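# Put phone on comic book, laptop on stand

## Task

Set the phone down so it lies flat with all of it resting on the comic book. Place the closed laptop on the laptop stand with its top side facing up and one of its long edges resting against the stand's lips. When finished, neither gripper may be in contact with the phone or the laptop.

## Robot and tools

Robot: two arms, left_arm and right_arm, each ending in a two-finger gripper. left_arm sits on the +y side of the scene. These names do not match the left or right of the camera pictures. Views come from cam_head_left and cam_head_right, both 896x504 pixels.

Scene frame: the origin is at table-top height, halfway between where the two arm bases nominally sit. +x points out across the table, +z points up. Each base is actually shifted a little from its nominal spot. A BASES line, when it appears, gives their calibrated places. Reported hand positions are in metres and can be somewhat off, more so at long reach. Orientations are quaternions in w,x,y,z order. On a gripper, the fingers point along its own +z axis and close along its own y axis. end_effector_position is the point between the finger pads, roughly 1 cm short of the fingertips.

execute_actions(actions, cameras): actions is a list of actions. Each action is a table of 1 to 15 rows, and each row lasts one control step of 1/30 s. If there are fewer than 15 rows, the final row repeats until 15 steps are done. A row is one flat list of 14 numbers, each from -1 to 1, and always covers both arms. The order is dx, dy, dz, rx, ry, rz, opening for left_arm, then the same seven for right_arm. The six pose numbers are an offset along the scene axes. It is measured from that arm's Hand target as it was when the action began, not from the previous row. Because each new action starts from the current Hand target, sending the same offset again moves the arm further. Scale: 1.0 equals 0.6 m for dx, dy, dz and 180 degrees for rotation. rx, ry, rz form one rotation vector, turning about the Hand target's position. If dx, dy, dz together are longer than 1.0, they may be shortened along their direction. Opening is not an offset: +1 is fully open (0.094 m) and -1 is closed. Sending six zeros holds an arm at its Hand target. Always resend each gripper's wanted opening, because a 0 there is a real command to half-open. An empty actions list just reports the state and images. cameras picks which images come back: omit it, null or ["all"] for all, [] for none. An unknown name invalidates the call.

move(target, speed, blend, opening_speed, blocking, cameras): drives each gripper in a straight line to a goal. target is either one 14-number row, laid out as above, or a list of up to 15 such rows that differ only in pose offsets. Every row counts from the same starting Hand targets. speed is the top path speed in m/s, from 0.002 to 0.5, default 0.25. Rotation is capped at twice that value in rad/s. Give one number, or one per target. blend, in metres, rounds corners between listed targets. opening_speed, 0.2 or more, sets how fast the opening changes per second on the -1 to +1 scale. Without it, the opening is sent at once. All paths finish together, take at least 0.5 s and are cut off at 10 s. Moves do not avoid obstacles or the other arm. Faster moves lag and stray more and hit harder. A target set deeper past a contact presses harder. blocking=false returns after about 0.5 s while the move continues. Until it ends, only wait or stop are accepted. The result adds a move: line. It reports done, off_target, moving, held or fault per arm. It may also show limits=paced (the pose sent was clipped) or limits=held (a check withheld steps). done means within 10 mm and 2 degrees of the goal. It says nothing about contact.

wait(seconds): 0 to 10 s, arms hold their last command and any running move continues. stop(): brakes a running move. zoom_image(camera, region): region [x0, y0, x1, y1] in pixels of the latest image of cam_head_left or cam_head_right, at most 504x504. finished_scene(scene, check): scene is the number of the current scene, and check describes, per condition, what images and readings show and how it could still fail. The first call only submits the check, so you may look again and fix things. A second call, in a later reply, ends the scene for good.

Controller behaviour: at each step the commanded pose is clipped to within 100 mm and 20 degrees of the measured gripper pose. Hand target in results is the pose actually in force after clipping, and later offsets count from it. Grippers can rest about 1 cm off target in free air because of friction and weight. An arm blocked by an object keeps pushing until you command its target back past the gripper. A pose unreachable line means a clearance check refused that arm's command. This check does not stop grippers or wrist cameras from hitting each other.

Readings: grip_measured is the finger opening on the -1 to +1 scale. It reads slightly wide when empty and up to about 0.064 narrower than a hard part when squeezing. Going about 0.11 below the first-touch reading gives full force (50 to 62 N per pad). To release, command well above grip_measured. grip_effort_nm is the gripper motor effort, negative when closing. It is offset and not a finger force. Joint torques follow the Joint positions order, with offsets and noise. Numbers 3 and 4 flip sign beyond ±28 N m. Tool commands lists present commands.

Avoid: dropping objects, releasing parts that are still moving, fast impacts and strong pushes, and contact or pressing between the arms, which can end the scene as failed. Anything that falls or is left off the table fails the task. Holding loads, stretching out or pushing against unreachable poses heats motors. A MOTOR HOT line warns at 85 °C. At 100 °C an OVER-TEMPERATURE FAULT drops that arm for 30 to 60 s or more. Brief external tugs or pushes on objects may occur. Faster, smoother, lower-effort solutions are better.

Each tool is called after "Call:" by a JSON object that holds its "name" and its "arguments".

## Session

Call:
{"name": "execute_actions", "arguments": {"actions": []}}

Scene clock: 0.00 s.
left_arm: end_effector_position=(+0.4936, +0.7722, +0.2723) grip_measured=+1.000 grip_effort_nm=n/a end_effector_quat_wxyz=(+0.538, +0.343, +0.763, +0.102) | right_arm: end_effector_position=(+0.0820, -0.5476, +0.1551) grip_measured=+1.000 grip_effort_nm=n/a end_effector_quat_wxyz=(-0.018, +0.931, +0.365, +0.017)
Joint positions: left_arm=[1.045 1.959 1.826 -0.901 1.086 1.589 0.094] | right_arm=[-1.159 1.068 0.818 -1.355 -0.035 1.239 0.094]
Joint velocities: left_arm=[-0.005 -0.024 0.012 -0.002 -0.066 0.007 0] | right_arm=[-0.015 -0.005 -0.002 -0.002 0.037 0.022 0]
Joint torques (N m): no reading
Motor temperatures (°C): left_arm=[23 25 27 24 28 25 28] | right_arm=[27 30 27 25 24 24 25]
Heat: left arm: hottest wrist yaw 28 °C; right arm: hottest shoulder 30 °C.
Hand target: left_arm +0.4958, +0.7761, +0.2941; +0.539, +0.352, +0.755, +0.121 | right_arm +0.0853, -0.5549, +0.1634; -0.006, +0.931, +0.366, +0.017
Tool commands: left_gripper/opening=+1.0 right_gripper/opening=+1.0

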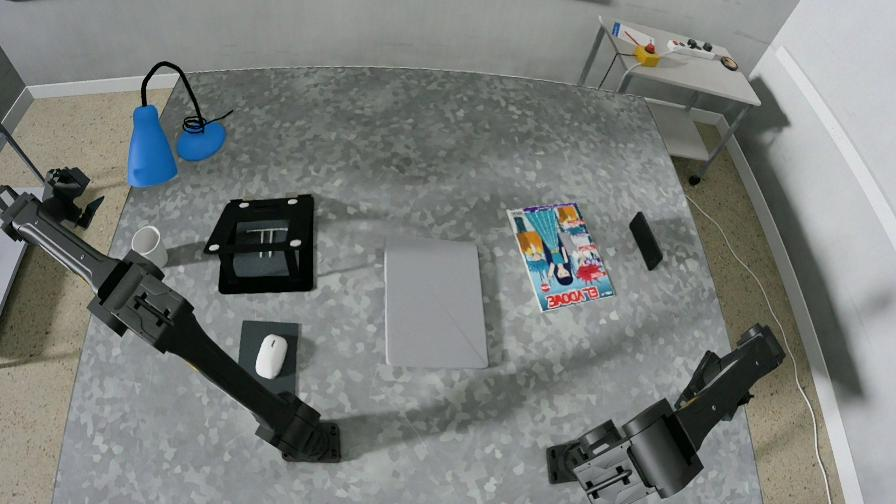

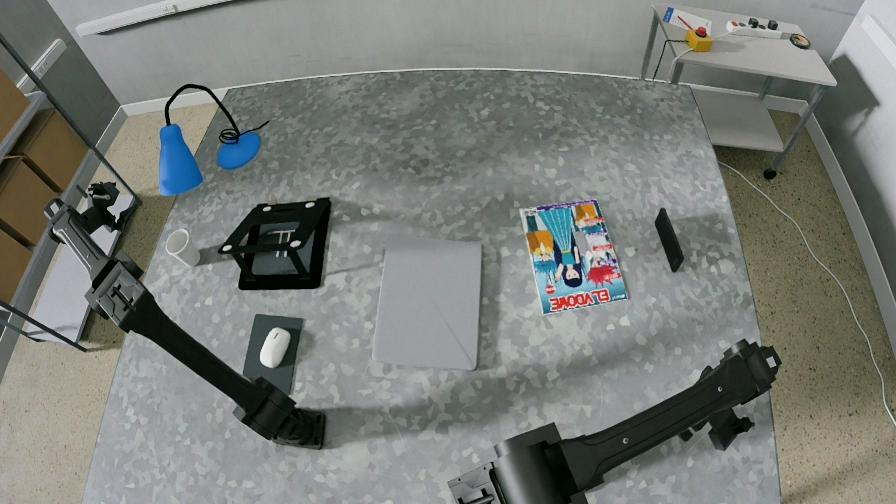

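Call:
{"name": "zoom_image", "arguments": {"camera": "cam_head_left", "region": [180, 170, 350, 310]}}

Call:
{"name": "zoom_image", "arguments": {"camera": "cam_head_right", "region": [200, 170, 370, 310]}}

Call:
{"name": "zoom_image", "arguments": {"camera": "cam_head_left", "region": [360, 220, 510, 390]}}

Call:
{"name": "zoom_image", "arguments": {"camera": "cam_head_right", "region": [360, 220, 510, 390]}}

Call:
{"name": "zoom_image", "arguments": {"camera": "cam_head_left", "region": [500, 180, 700, 320]}}

Call:
{"name": "zoom_image", "arguments": {"camera": "cam_head_right", "region": [510, 180, 710, 320]}}

Call:
{"name": "zoom_image", "arguments": {"camera": "cam_head_right", "region": [440, 310, 800, 504]}}

Call:
{"name": "zoom_image", "arguments": {"camera": "cam_head_right", "region": [0, 150, 350, 460]}}

Scaled by 2.965.

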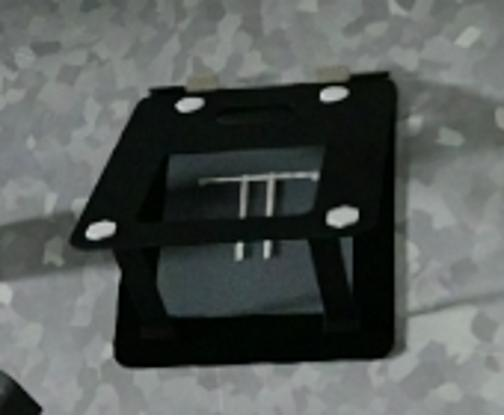

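Scaled by 2.965.

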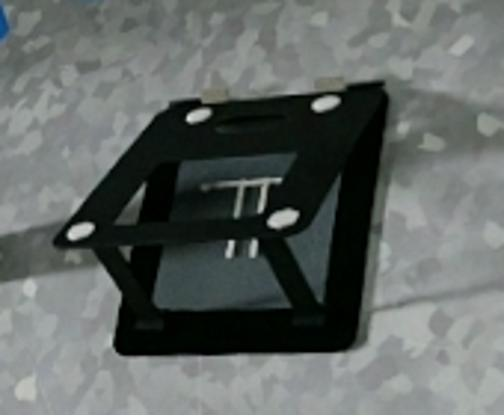

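Scaled by 2.965.

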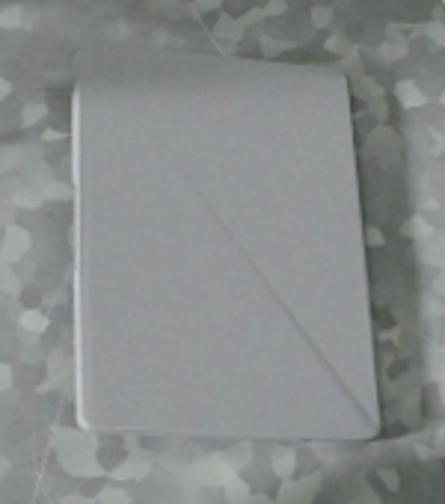

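Scaled by 2.965.

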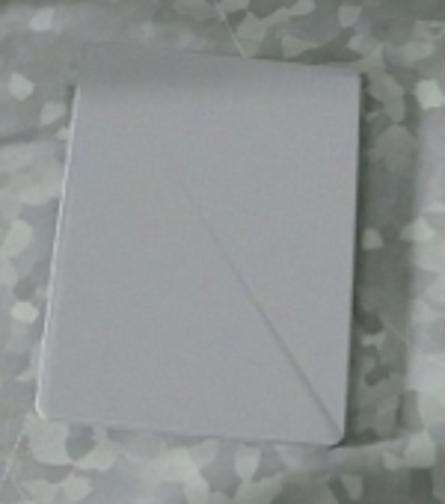

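Scaled by 2.520.

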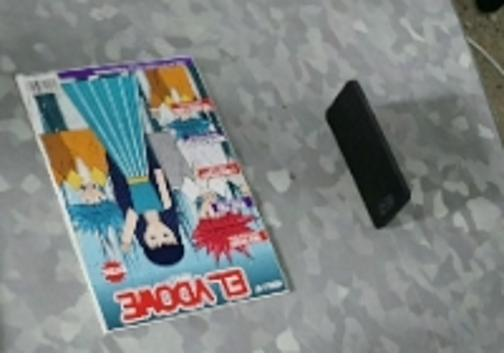

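Scaled by 2.520.

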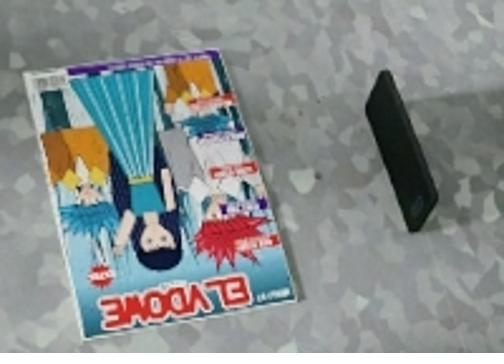

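Scaled by 1.400.

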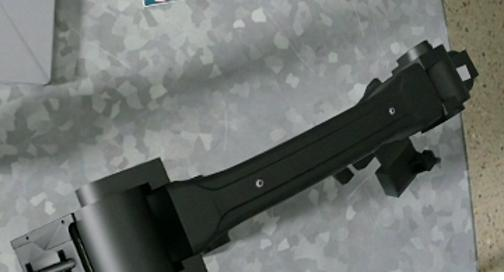

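Scaled by 1.440.

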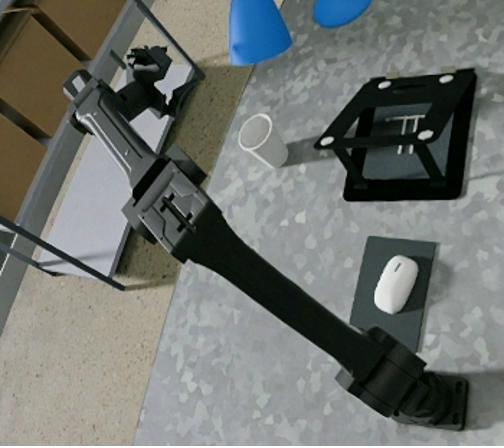

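Call:
{"name": "move", "arguments": {"target": [0,0,0,0,0,0,1,0.4,0.1,0.2,0,0,0.798,1], "speed": 0.3}}

Scene clock: 72.20 s.
left_arm: end_effector_position=(+0.4937, +0.7723, +0.2720) grip_measured=+1.000 grip_effort_nm=0.022 end_effector_quat_wxyz=(+0.538, +0.343, +0.763, +0.102) | right_arm: end_effector_position=(+0.3116, -0.4909, +0.2645) grip_measured=+1.000 grip_effort_nm=-0.017 end_effector_quat_wxyz=(-0.032, -0.048, +0.998, +0.010)
Joint positions: left_arm=[1.045 1.959 1.826 -0.901 1.086 1.589 0.094] | right_arm=[-0.483 1.385 1.371 -1.623 0.014 -0.573 0.094]
Joint velocities: left_arm=[-0.015 -0.005 0.012 -0.002 0.022 0.037 0] | right_arm=[-0.005 -0.005 0.002 -0.007 -0.037 0.051 0]
Joint torques (N m): left_arm=[-2.08 -23.3 13.67 1.1 0.5 -0.06] | right_arm=[1.26 -10.87 12.77 -0.32 0 0.11]
Motor temperatures (°C): left_arm=[23 29 33 24 28 24 27] | right_arm=[27 31 36 25 24 23 25]
Heat: left arm: hottest elbow 33 °C; right arm: hottest elbow 36 °C.
Hand target: left_arm +0.4958, +0.7762, +0.2938; +0.539, +0.352, +0.755, +0.121 | right_arm +0.3289, -0.4953, +0.2785; -0.021, -0.057, +0.998, +0.004
Off the commanded pose: left_arm 0.023 m, 3 deg | right_arm 0.024 m, 2 deg.
move: off_target (left_arm, right_arm)

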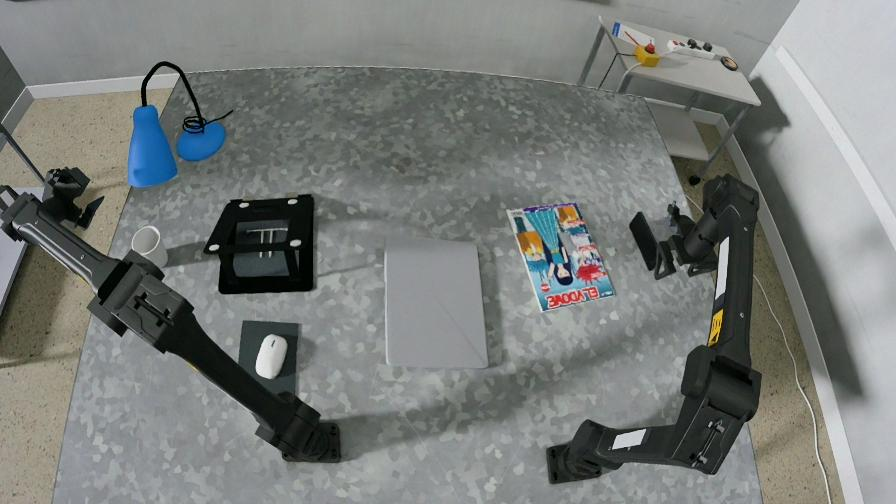

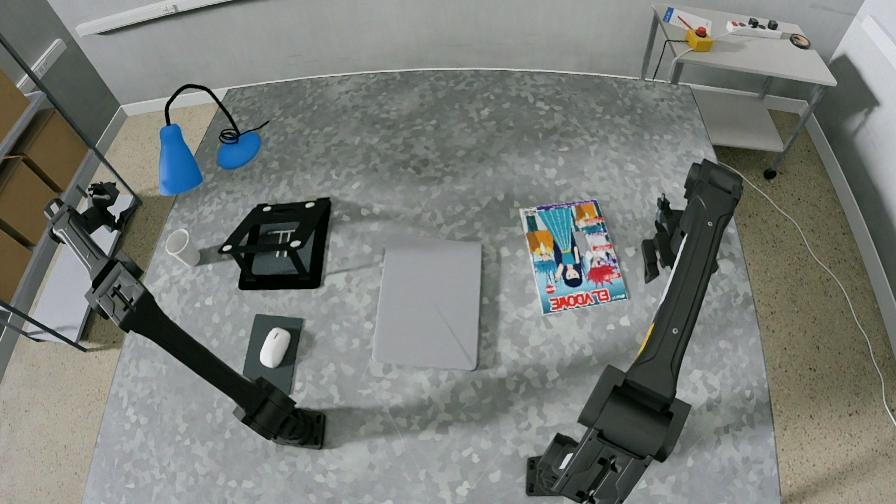

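Call:
{"name": "zoom_image", "arguments": {"camera": "cam_head_left", "region": [600, 160, 780, 300]}}

Call:
{"name": "zoom_image", "arguments": {"camera": "cam_head_right", "region": [600, 160, 780, 300]}}

Scaled by 2.800.

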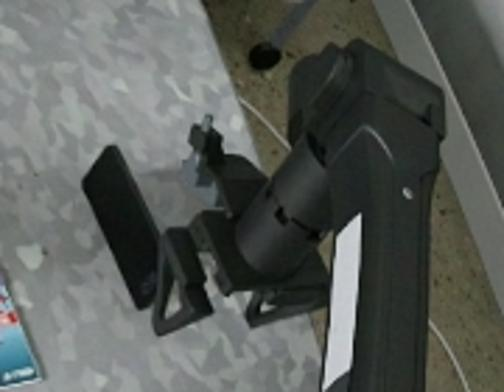

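Scaled by 2.800.

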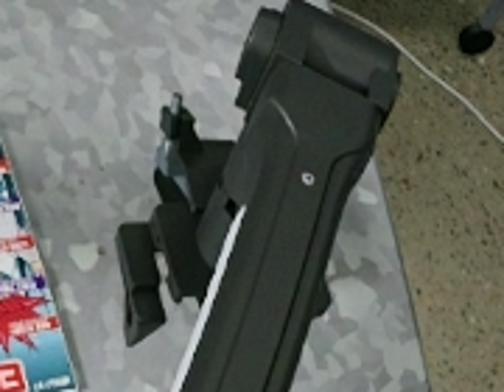

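Call:
{"name": "move", "arguments": {"target": [0,0,0,0,0,0,1,0.345,-0.155,-0.13,0.0214,-0.221,0,1], "speed": 0.25}}

Call:
{"name": "zoom_image", "arguments": {"camera": "cam_head_left", "region": [580, 160, 760, 300]}}

Call:
{"name": "zoom_image", "arguments": {"camera": "cam_head_right", "region": [600, 160, 780, 300]}}

Scene clock: 175.17 s.
left_arm: end_effector_position=(+0.4937, +0.7723, +0.2720) grip_measured=+1.000 grip_effort_nm=0.022 end_effector_quat_wxyz=(+0.538, +0.343, +0.763, +0.102) | right_arm: end_effector_position=(+0.5166, -0.5742, +0.1871) grip_measured=+1.000 grip_effort_nm=-0.022 end_effector_quat_wxyz=(+0.305, -0.064, +0.950, +0.025)
Joint positions: left_arm=[1.045 1.959 1.826 -0.901 1.086 1.589 0.094] | right_arm=[-0.561 1.662 1.371 -0.78 -0.386 -0.59 0.094]
Joint velocities: left_arm=[-0.005 -0.005 0.002 0.007 -0.037 -0.007 0] | right_arm=[0.015 -0.015 -0.007 -0.017 0.051 0.037 0]
Joint torques (N m): left_arm=[-0.85 -23.24 13.64 1.05 0.53 -0.03] | right_arm=[-0.15 -17.49 12.46 1.39 -0.3 0.23]
Motor temperatures (°C): left_arm=[23 31 35 24 28 24 27] | right_arm=[27 32 42 25 24 23 25]
Heat: left arm: hottest elbow 35 °C; right arm: hottest elbow 42 °C.
Hand target: left_arm +0.4958, +0.7762, +0.2938; +0.539, +0.352, +0.755, +0.121 | right_arm +0.5327, -0.5913, +0.2003; +0.322, -0.059, +0.945, +0.013
Off the commanded pose: left_arm 0.022 m, 3 deg | right_arm 0.027 m, 2 deg.
move: off_target (left_arm, right_arm)

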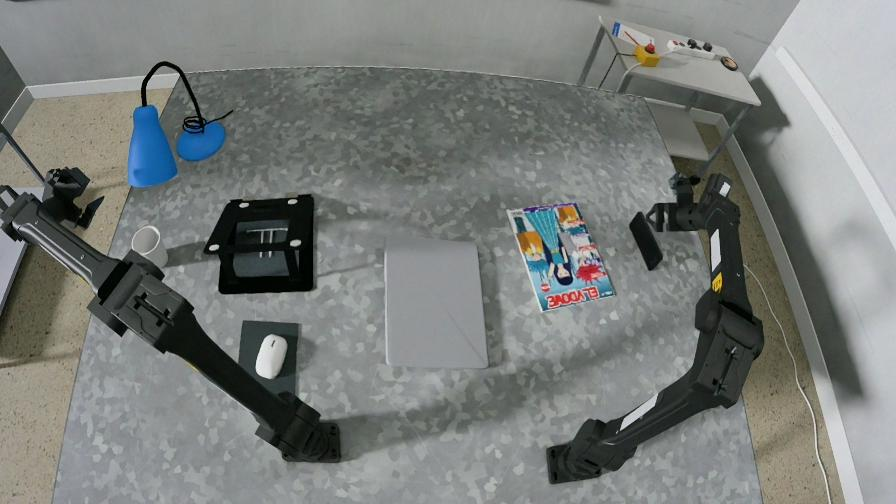

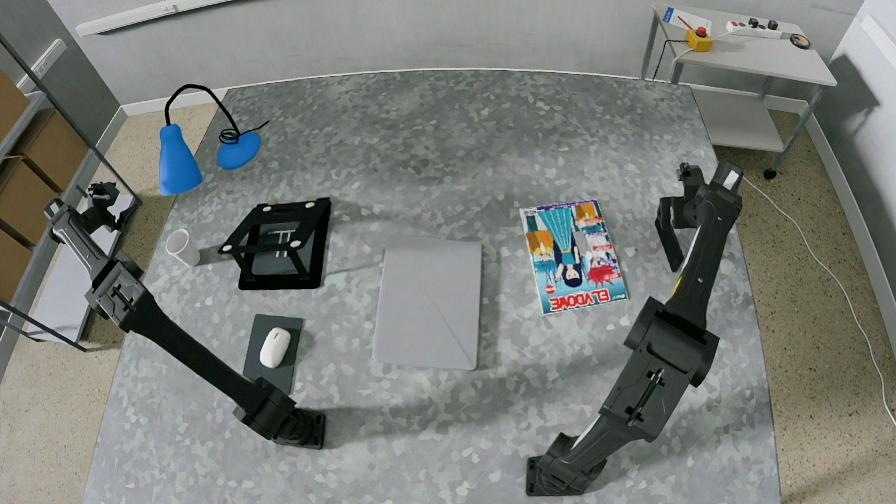

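Scaled by 2.800.

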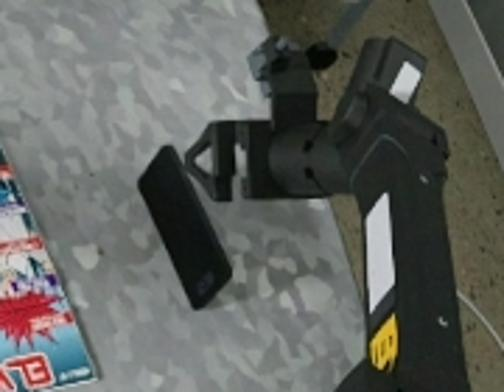

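Scaled by 2.800.

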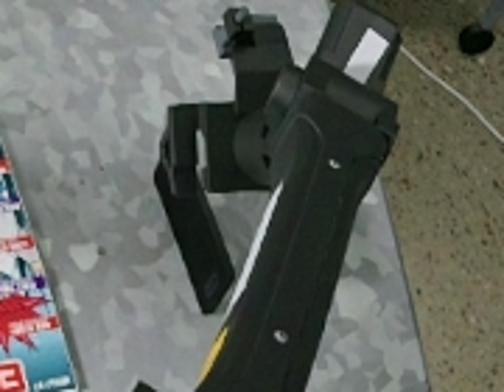

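Call:
{"name": "move", "arguments": {"target": [0,0,0,0,0,0,1,0.047,-0.027,-0.128,0,0,0,1], "speed": 0.15}}

Call:
{"name": "zoom_image", "arguments": {"camera": "cam_head_left", "region": [600, 190, 720, 290]}}

Call:
{"name": "zoom_image", "arguments": {"camera": "cam_head_right", "region": [630, 180, 750, 280]}}

Scene clock: 190.27 s.
left_arm: end_effector_position=(+0.4937, +0.7723, +0.2720) grip_measured=+1.000 grip_effort_nm=0.022 end_effector_quat_wxyz=(+0.538, +0.343, +0.763, +0.102) | right_arm: end_effector_position=(+0.5471, -0.5931, +0.1166) grip_measured=+1.000 grip_effort_nm=-0.022 end_effector_quat_wxyz=(+0.309, -0.064, +0.949, +0.022)
Joint positions: left_arm=[1.045 1.959 1.826 -0.901 1.086 1.589 0.094] | right_arm=[-0.561 1.81 1.371 -0.62 -0.386 -0.589 0.094]
Joint velocities: left_arm=[0.005 -0.015 -0.012 0.002 -0.066 -0.125 0] | right_arm=[0.005 -0.005 -0.007 0.017 -0.022 -0.037 0]
Joint torques (N m): left_arm=[-1.49 -23.59 13.71 1.26 0.49 -0.01] | right_arm=[-0.15 -19.19 11.03 1.37 -0.26 0.21]
Motor temperatures (°C): left_arm=[23 31 35 24 28 24 27] | right_arm=[27 33 43 25 24 23 25]
Heat: left arm: hottest elbow 35 °C; right arm: hottest elbow 43 °C.
Hand target: left_arm +0.4958, +0.7762, +0.2938; +0.539, +0.352, +0.755, +0.121 | right_arm +0.5594, -0.6076, +0.1231; +0.322, -0.059, +0.945, +0.013
Off the commanded pose: left_arm 0.022 m, 3 deg | right_arm 0.021 m, 2 deg.
move: off_target (left_arm, right_arm)

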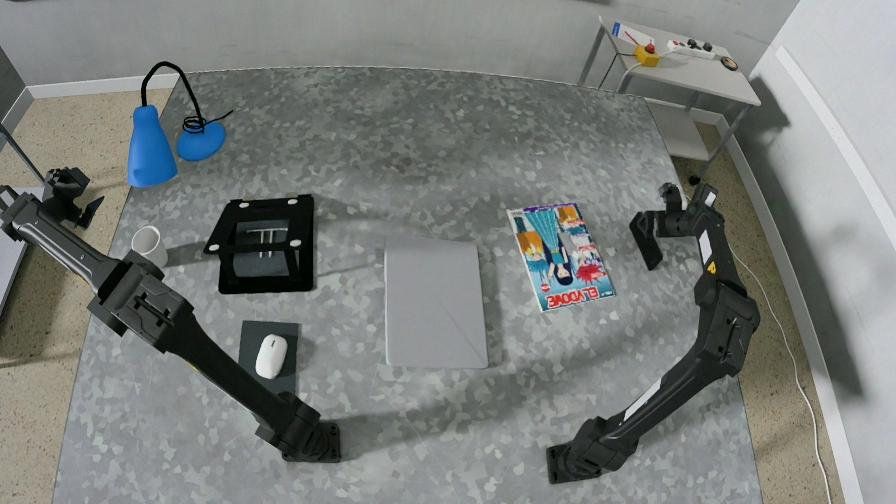

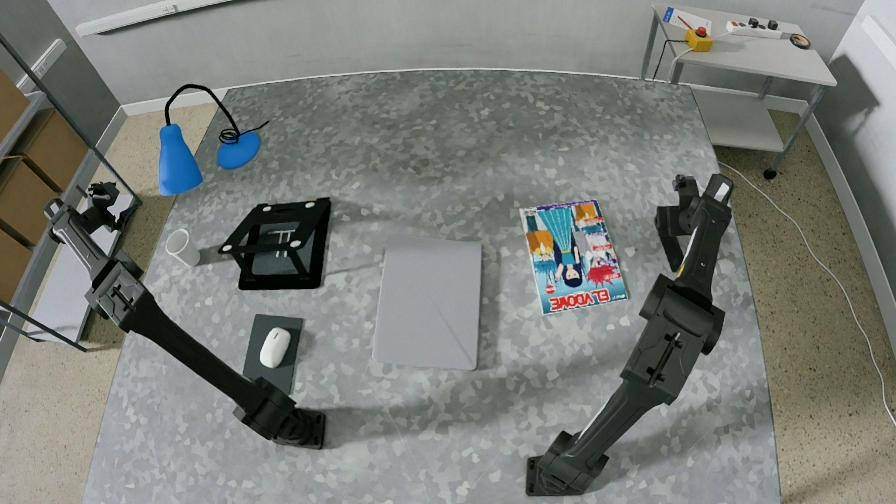

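Scaled by 4.200.

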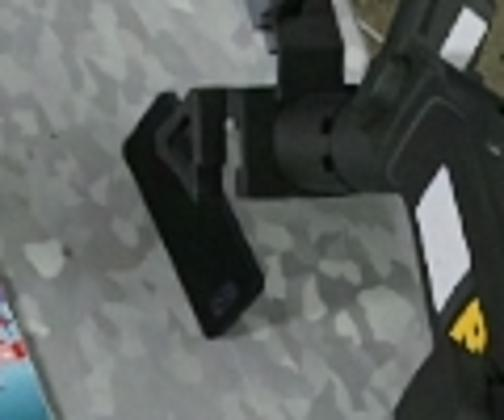

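Scaled by 4.200.

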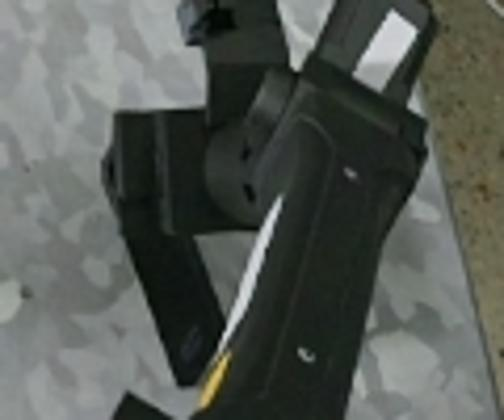

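Call:
{"name": "move", "arguments": {"target": [0,0,0,0,0,0,1,0,0.07,-0.01,0,0,0,1], "speed": 0.15}}

Call:
{"name": "zoom_image", "arguments": {"camera": "cam_head_left", "region": [600, 190, 720, 290]}}

Call:
{"name": "zoom_image", "arguments": {"camera": "cam_head_right", "region": [630, 180, 750, 280]}}

Scene clock: 198.43 s.
left_arm: end_effector_position=(+0.4937, +0.7723, +0.2720) grip_measured=+1.000 grip_effort_nm=0.022 end_effector_quat_wxyz=(+0.538, +0.343, +0.763, +0.102) | right_arm: end_effector_position=(+0.5596, -0.5685, +0.1078) grip_measured=+1.000 grip_effort_nm=-0.022 end_effector_quat_wxyz=(+0.312, -0.059, +0.948, +0.019)
Joint positions: left_arm=[1.045 1.959 1.826 -0.901 1.086 1.589 0.094] | right_arm=[-0.51 1.81 1.341 -0.562 -0.356 -0.53 0.094]
Joint velocities: left_arm=[-0.015 0.005 -0.012 0.017 -0.022 0.007 0] | right_arm=[0.005 -0.015 0.002 -0.002 0.007 -0.007 0]
Joint torques (N m): left_arm=[-1.14 -23.82 13.57 1.1 0.56 -0.01] | right_arm=[0.91 -22.48 7.34 1.44 -0.1 0.25]
Motor temperatures (°C): left_arm=[23 31 35 24 28 24 27] | right_arm=[27 33 43 25 24 23 25]
Heat: left arm: hottest elbow 35 °C; right arm: hottest elbow 43 °C.
Hand target: left_arm +0.4958, +0.7762, +0.2938; +0.539, +0.352, +0.755, +0.121 | right_arm +0.5600, -0.5654, +0.1170; +0.322, -0.059, +0.945, +0.013
Off the commanded pose: left_arm 0.022 m, 3 deg | right_arm 0.010 m, 1 deg.
move: off_target (left_arm)

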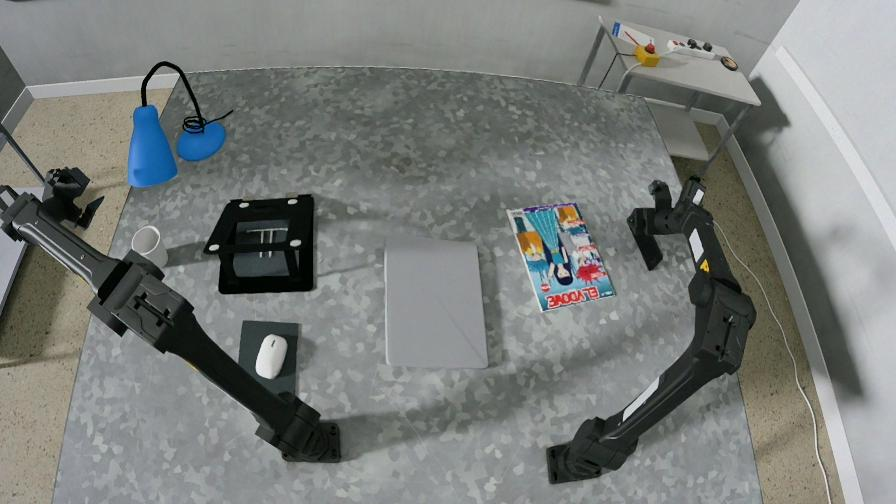

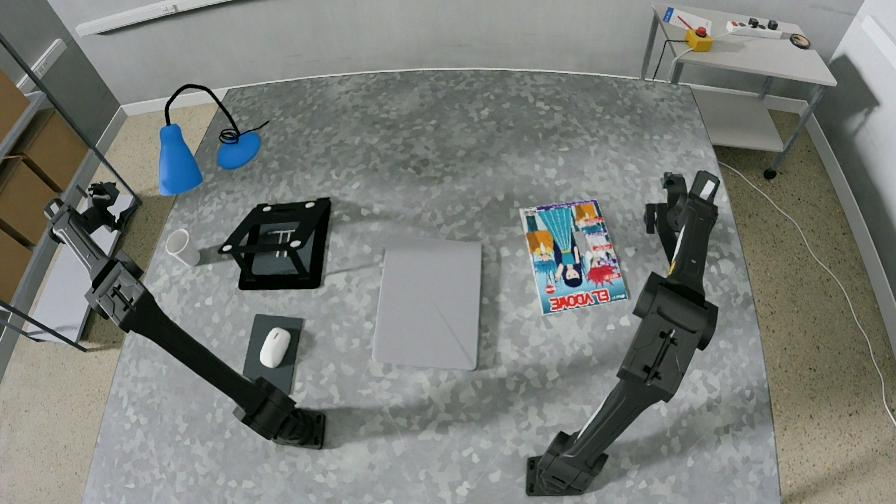

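Scaled by 4.200.

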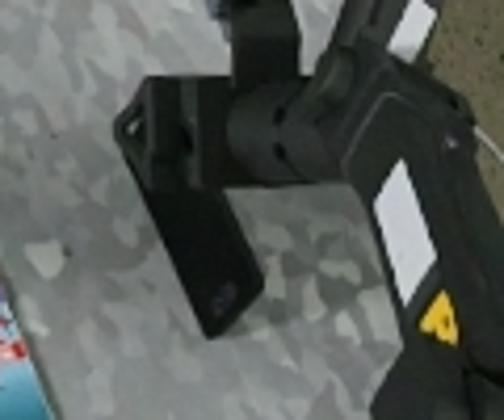

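Scaled by 4.200.

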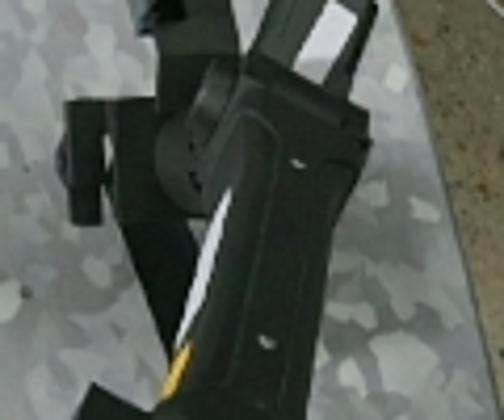

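Call:
{"name": "move", "arguments": {"target": [0,0,0,0,0,0,1,0,0.055,0,0,0,0,1], "speed": 0.15}}

Call:
{"name": "zoom_image", "arguments": {"camera": "cam_head_left", "region": [600, 190, 720, 290]}}

Call:
{"name": "zoom_image", "arguments": {"camera": "cam_head_right", "region": [630, 180, 750, 280]}}

Scene clock: 207.53 s.
left_arm: end_effector_position=(+0.4937, +0.7723, +0.2720) grip_measured=+1.000 grip_effort_nm=0.022 end_effector_quat_wxyz=(+0.538, +0.343, +0.763, +0.102) | right_arm: end_effector_position=(+0.5612, -0.5363, +0.1080) grip_measured=+1.000 grip_effort_nm=-0.017 end_effector_quat_wxyz=(+0.312, -0.059, +0.948, +0.018)
Joint positions: left_arm=[1.045 1.959 1.826 -0.901 1.086 1.589 0.094] | right_arm=[-0.456 1.777 1.292 -0.53 -0.327 -0.482 0.094]
Joint velocities: left_arm=[0.005 0.005 -0.007 -0.007 -0.022 0.007 0] | right_arm=[-0.005 -0.005 -0.002 -0.002 -0.022 0.051 0]
Joint torques (N m): left_arm=[-0.79 -23.71 13.82 1.07 0.48 -0.04] | right_arm=[0.97 -21.42 7.08 1.55 -0.09 0.22]
Motor temperatures (°C): left_arm=[23 31 35 24 28 24 27] | right_arm=[27 34 42 25 24 23 25]
Heat: left arm: hottest elbow 35 °C; right arm: hottest elbow 42 °C.
Hand target: left_arm +0.4958, +0.7762, +0.2938; +0.539, +0.352, +0.755, +0.121 | right_arm +0.5605, -0.5323, +0.1172; +0.322, -0.060, +0.945, +0.013
Off the commanded pose: left_arm 0.022 m, 3 deg | right_arm 0.010 m, 1 deg.
move: off_target (left_arm)

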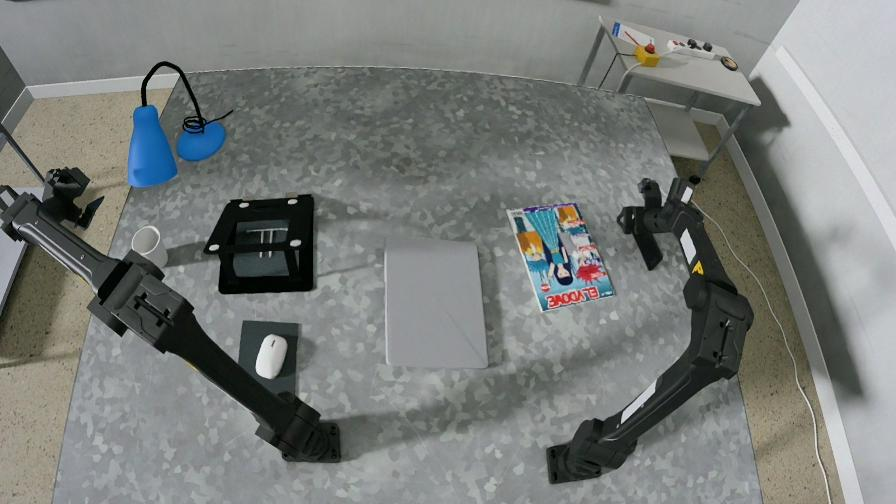

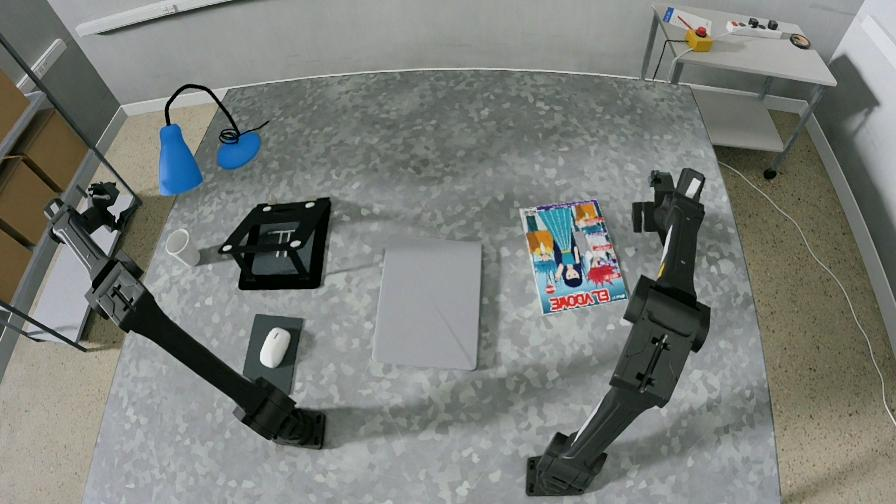

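Scaled by 4.200.

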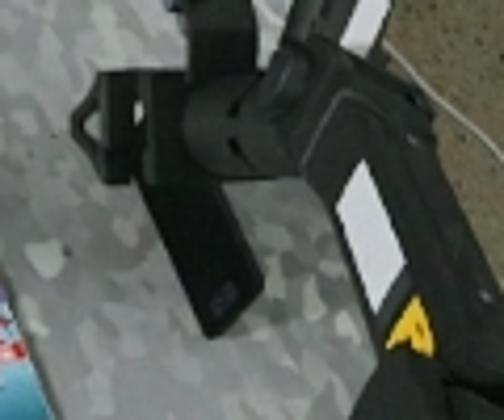

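Scaled by 4.200.

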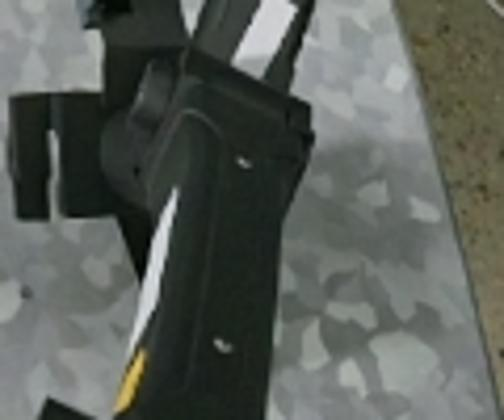

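Call:
{"name": "move", "arguments": {"target": [0,0,0,0,0,0,1,-0.035,0.01,-0.095,0,0,0,1], "speed": 0.12}}

Call:
{"name": "zoom_image", "arguments": {"camera": "cam_head_left", "region": [600, 190, 720, 290]}}

Call:
{"name": "zoom_image", "arguments": {"camera": "cam_head_right", "region": [630, 180, 750, 280]}}

Scene clock: 212.20 s.
left_arm: end_effector_position=(+0.4937, +0.7723, +0.2720) grip_measured=+1.000 grip_effort_nm=0.022 end_effector_quat_wxyz=(+0.538, +0.343, +0.763, +0.102) | right_arm: end_effector_position=(+0.5412, -0.5267, +0.0680) grip_measured=+1.000 grip_effort_nm=-0.022 end_effector_quat_wxyz=(+0.323, -0.061, +0.944, +0.012)
Joint positions: left_arm=[1.045 1.959 1.826 -0.901 1.086 1.589 0.094] | right_arm=[-0.456 1.775 1.156 -0.37 -0.326 -0.481 0.094]
Joint velocities: left_arm=[-0.005 -0.005 -0.017 -0.012 0.007 0.007 0] | right_arm=[0.005 -0.024 -0.002 0.017 -0.037 -0.095 0]
Joint torques (N m): left_arm=[-2.55 -23.47 13.76 1.16 0.49 -0.03] | right_arm=[0.5 -18.43 6.71 1.44 -0.2 0.16]
Motor temperatures (°C): left_arm=[23 31 36 24 28 24 27] | right_arm=[27 34 42 25 24 23 25]
Heat: left arm: hottest elbow 36 °C; right arm: hottest elbow 42 °C.
Hand target: left_arm +0.4958, +0.7762, +0.2938; +0.539, +0.352, +0.755, +0.121 | right_arm +0.5388, -0.5259, +0.0606; +0.322, -0.060, +0.945, +0.013
Off the commanded pose: left_arm 0.022 m, 3 deg | right_arm 0.008 m, 0 deg.
move: off_target (left_arm)

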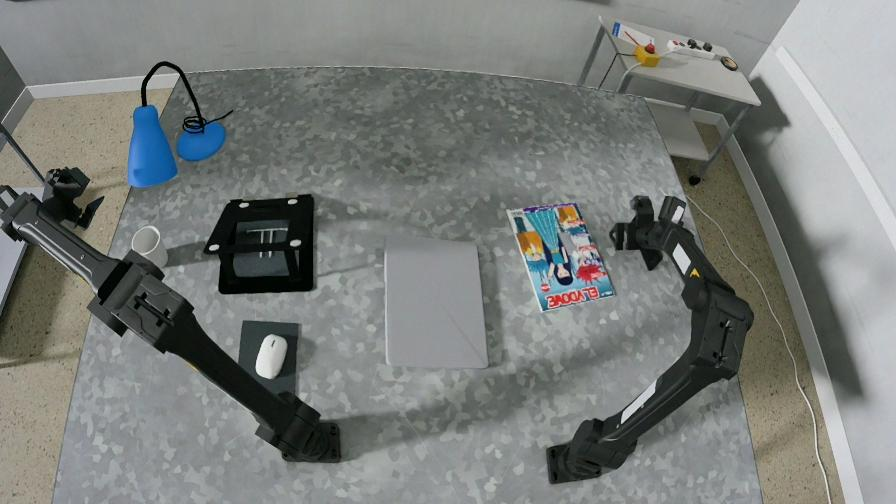

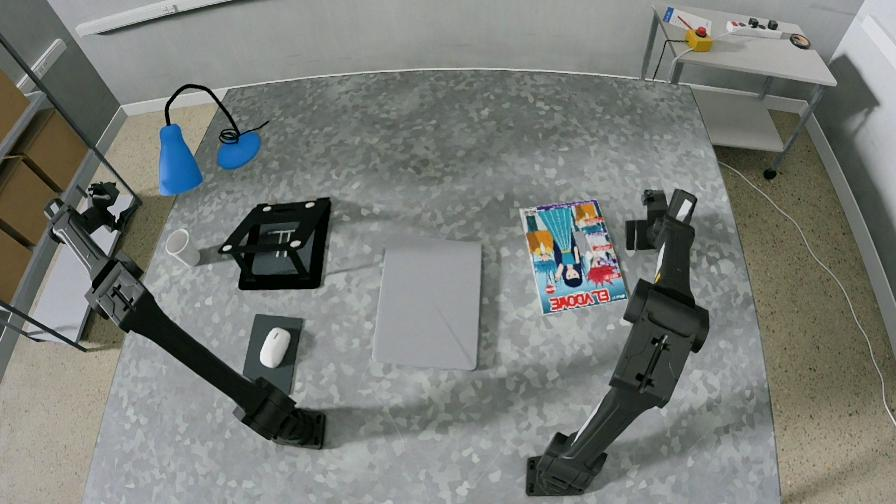

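Scaled by 4.200.

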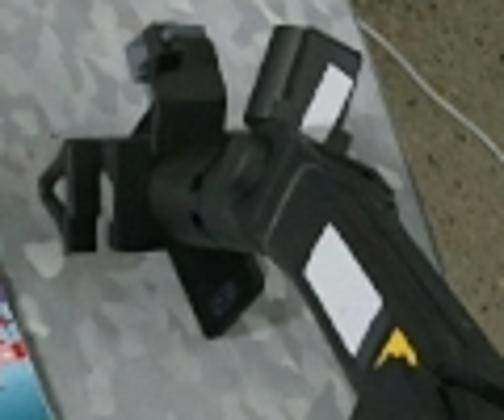

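Scaled by 4.200.

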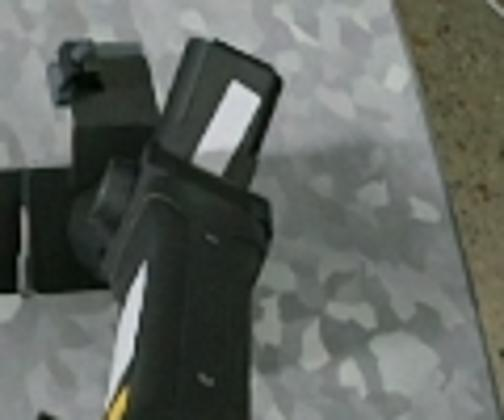

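Call:
{"name": "move", "arguments": {"target": [0,0,0,0,0,0,1,0.0,-0.028,-0.024,0,0,0,1], "speed": 0.12}}

Call:
{"name": "move", "arguments": {"target": [0,0,0,0,0,0,1,0,0,0,0,0,0,-0.4], "speed": 0.12, "opening_speed": 0.8}}

Call:
{"name": "zoom_image", "arguments": {"camera": "cam_head_left", "region": [600, 190, 720, 290]}}

Call:
{"name": "zoom_image", "arguments": {"camera": "cam_head_right", "region": [630, 180, 750, 280]}}

Scene clock: 217.37 s.
left_arm: end_effector_position=(+0.4937, +0.7723, +0.2720) grip_measured=+1.000 grip_effort_nm=0.022 end_effector_quat_wxyz=(+0.538, +0.343, +0.763, +0.102) | right_arm: end_effector_position=(+0.5399, -0.5370, +0.0629) grip_measured=+1.000 grip_effort_nm=-0.022 end_effector_quat_wxyz=(+0.328, -0.061, +0.943, +0.011)
Joint positions: left_arm=[1.045 1.959 1.826 -0.901 1.086 1.589 0.094] | right_arm=[-0.476 1.789 1.156 -0.351 -0.341 -0.497 0.094]
Joint velocities: left_arm=[0.005 0.005 -0.007 -0.002 0.022 -0.022 0] | right_arm=[-0.005 0.005 0.002 0.002 -0.037 -0.037 0]
Joint torques (N m): left_arm=[-1.44 -22.59 13.83 1.13 0.54 -0.1] | right_arm=[-0.21 -17.03 7.57 1.42 -0.25 0.06]
Motor temperatures (°C): left_arm=[23 31 36 24 28 24 27] | right_arm=[27 34 41 25 24 23 25]
Heat: left arm: hottest elbow 36 °C; right arm: hottest elbow 41 °C.
Hand target: left_arm +0.4958, +0.7762, +0.2938; +0.539, +0.352, +0.755, +0.121 | right_arm +0.5383, -0.5427, +0.0462; +0.322, -0.059, +0.945, +0.013
Off the commanded pose: left_arm 0.022 m, 3 deg | right_arm 0.018 m, 1 deg.
move: off_target (left_arm, right_arm)

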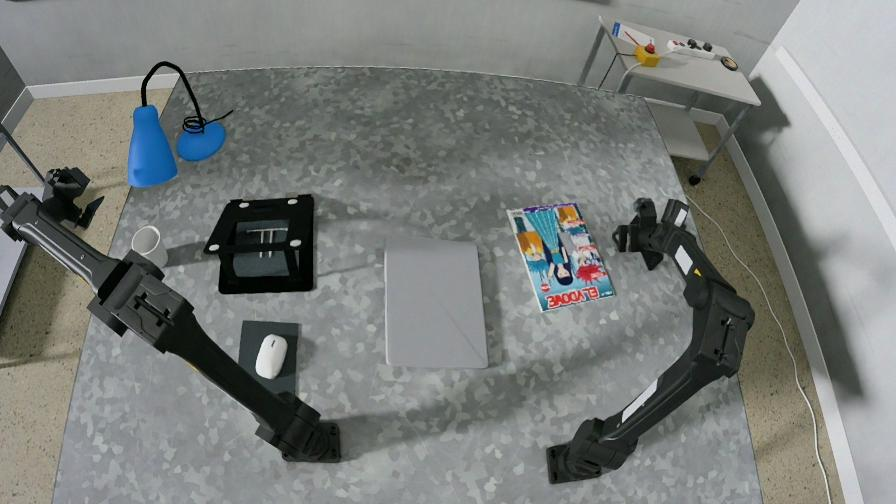

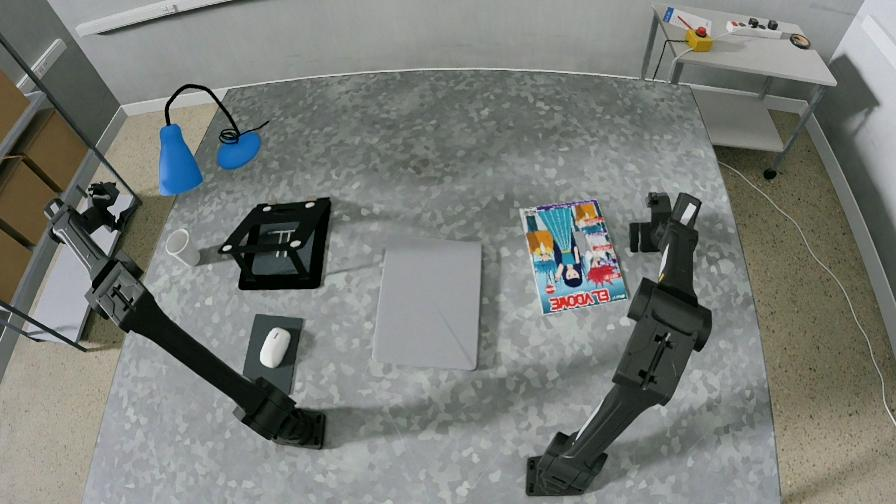

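Scene clock: 219.50 s.
left_arm: end_effector_position=(+0.4937, +0.7723, +0.2720) grip_measured=+1.000 grip_effort_nm=0.022 end_effector_quat_wxyz=(+0.538, +0.343, +0.763, +0.102) | right_arm: end_effector_position=(+0.5399, -0.5370, +0.0629) grip_measured=-0.398 grip_effort_nm=-0.081 end_effector_quat_wxyz=(+0.328, -0.062, +0.943, +0.011)
Joint positions: left_arm=[1.045 1.959 1.826 -0.901 1.086 1.589 0.094] | right_arm=[-0.476 1.789 1.156 -0.351 -0.341 -0.498 0.028]
Joint velocities: left_arm=[-0.005 -0.015 -0.007 -0.007 -0.095 -0.11 0] | right_arm=[0.005 0.005 -0.012 -0.012 0.066 -0.022 -0.001]
Joint torques (N m): left_arm=[-1.49 -23.59 13.67 1.13 0.48 0] | right_arm=[-0.21 -16.85 7.38 1.54 -0.25 0.09]
Motor temperatures (°C): left_arm=[23 31 36 24 28 24 27] | right_arm=[27 34 41 25 24 23 25]
Heat: left arm: hottest elbow 36 °C; right arm: hottest elbow 41 °C.
Hand target: left_arm +0.4958, +0.7762, +0.2938; +0.539, +0.352, +0.755, +0.121 | right_arm +0.5383, -0.5427, +0.0462; +0.322, -0.060, +0.945, +0.013
Off the commanded pose: left_arm 0.022 m, 3 deg | right_arm 0.018 m, 1 deg.
move: off_target (left_arm, right_arm)

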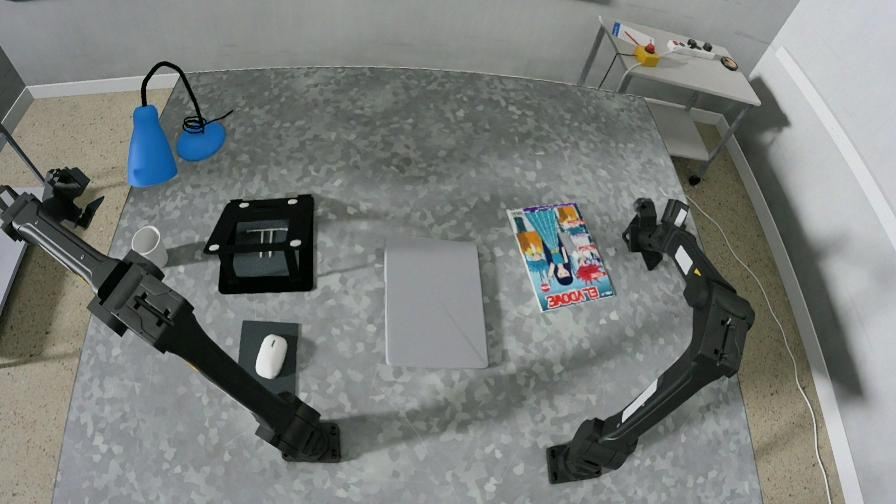

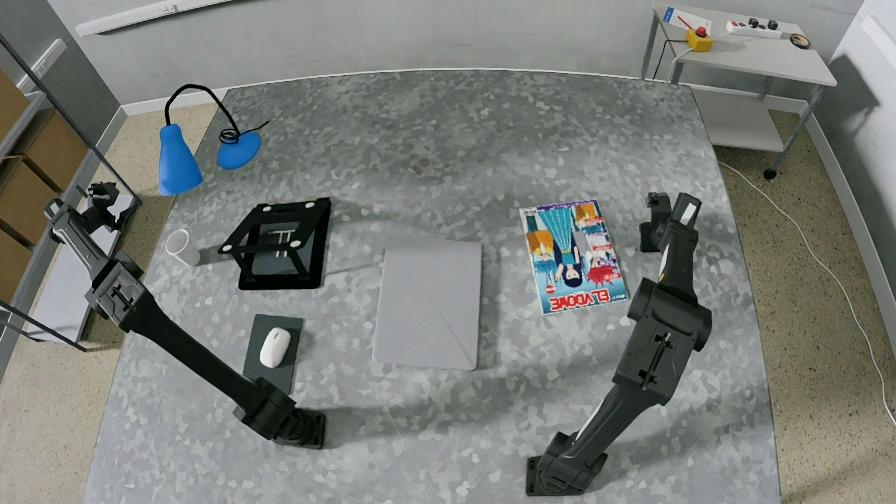

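Scaled by 4.200.

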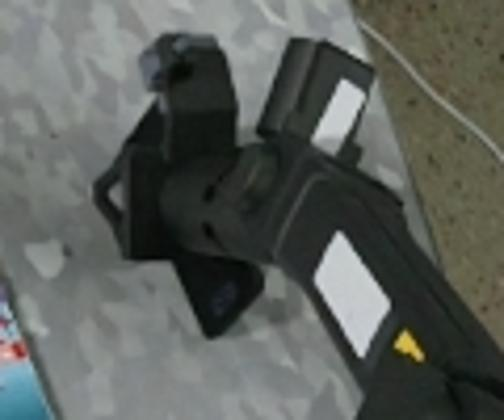

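Scaled by 4.200.

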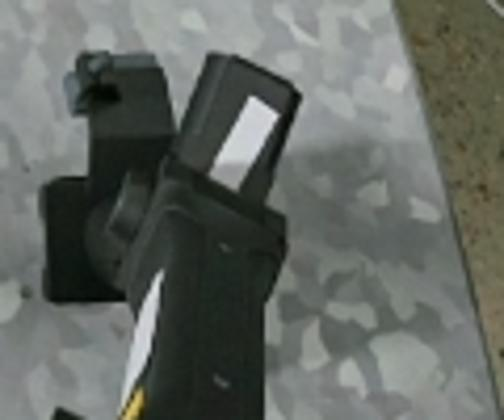

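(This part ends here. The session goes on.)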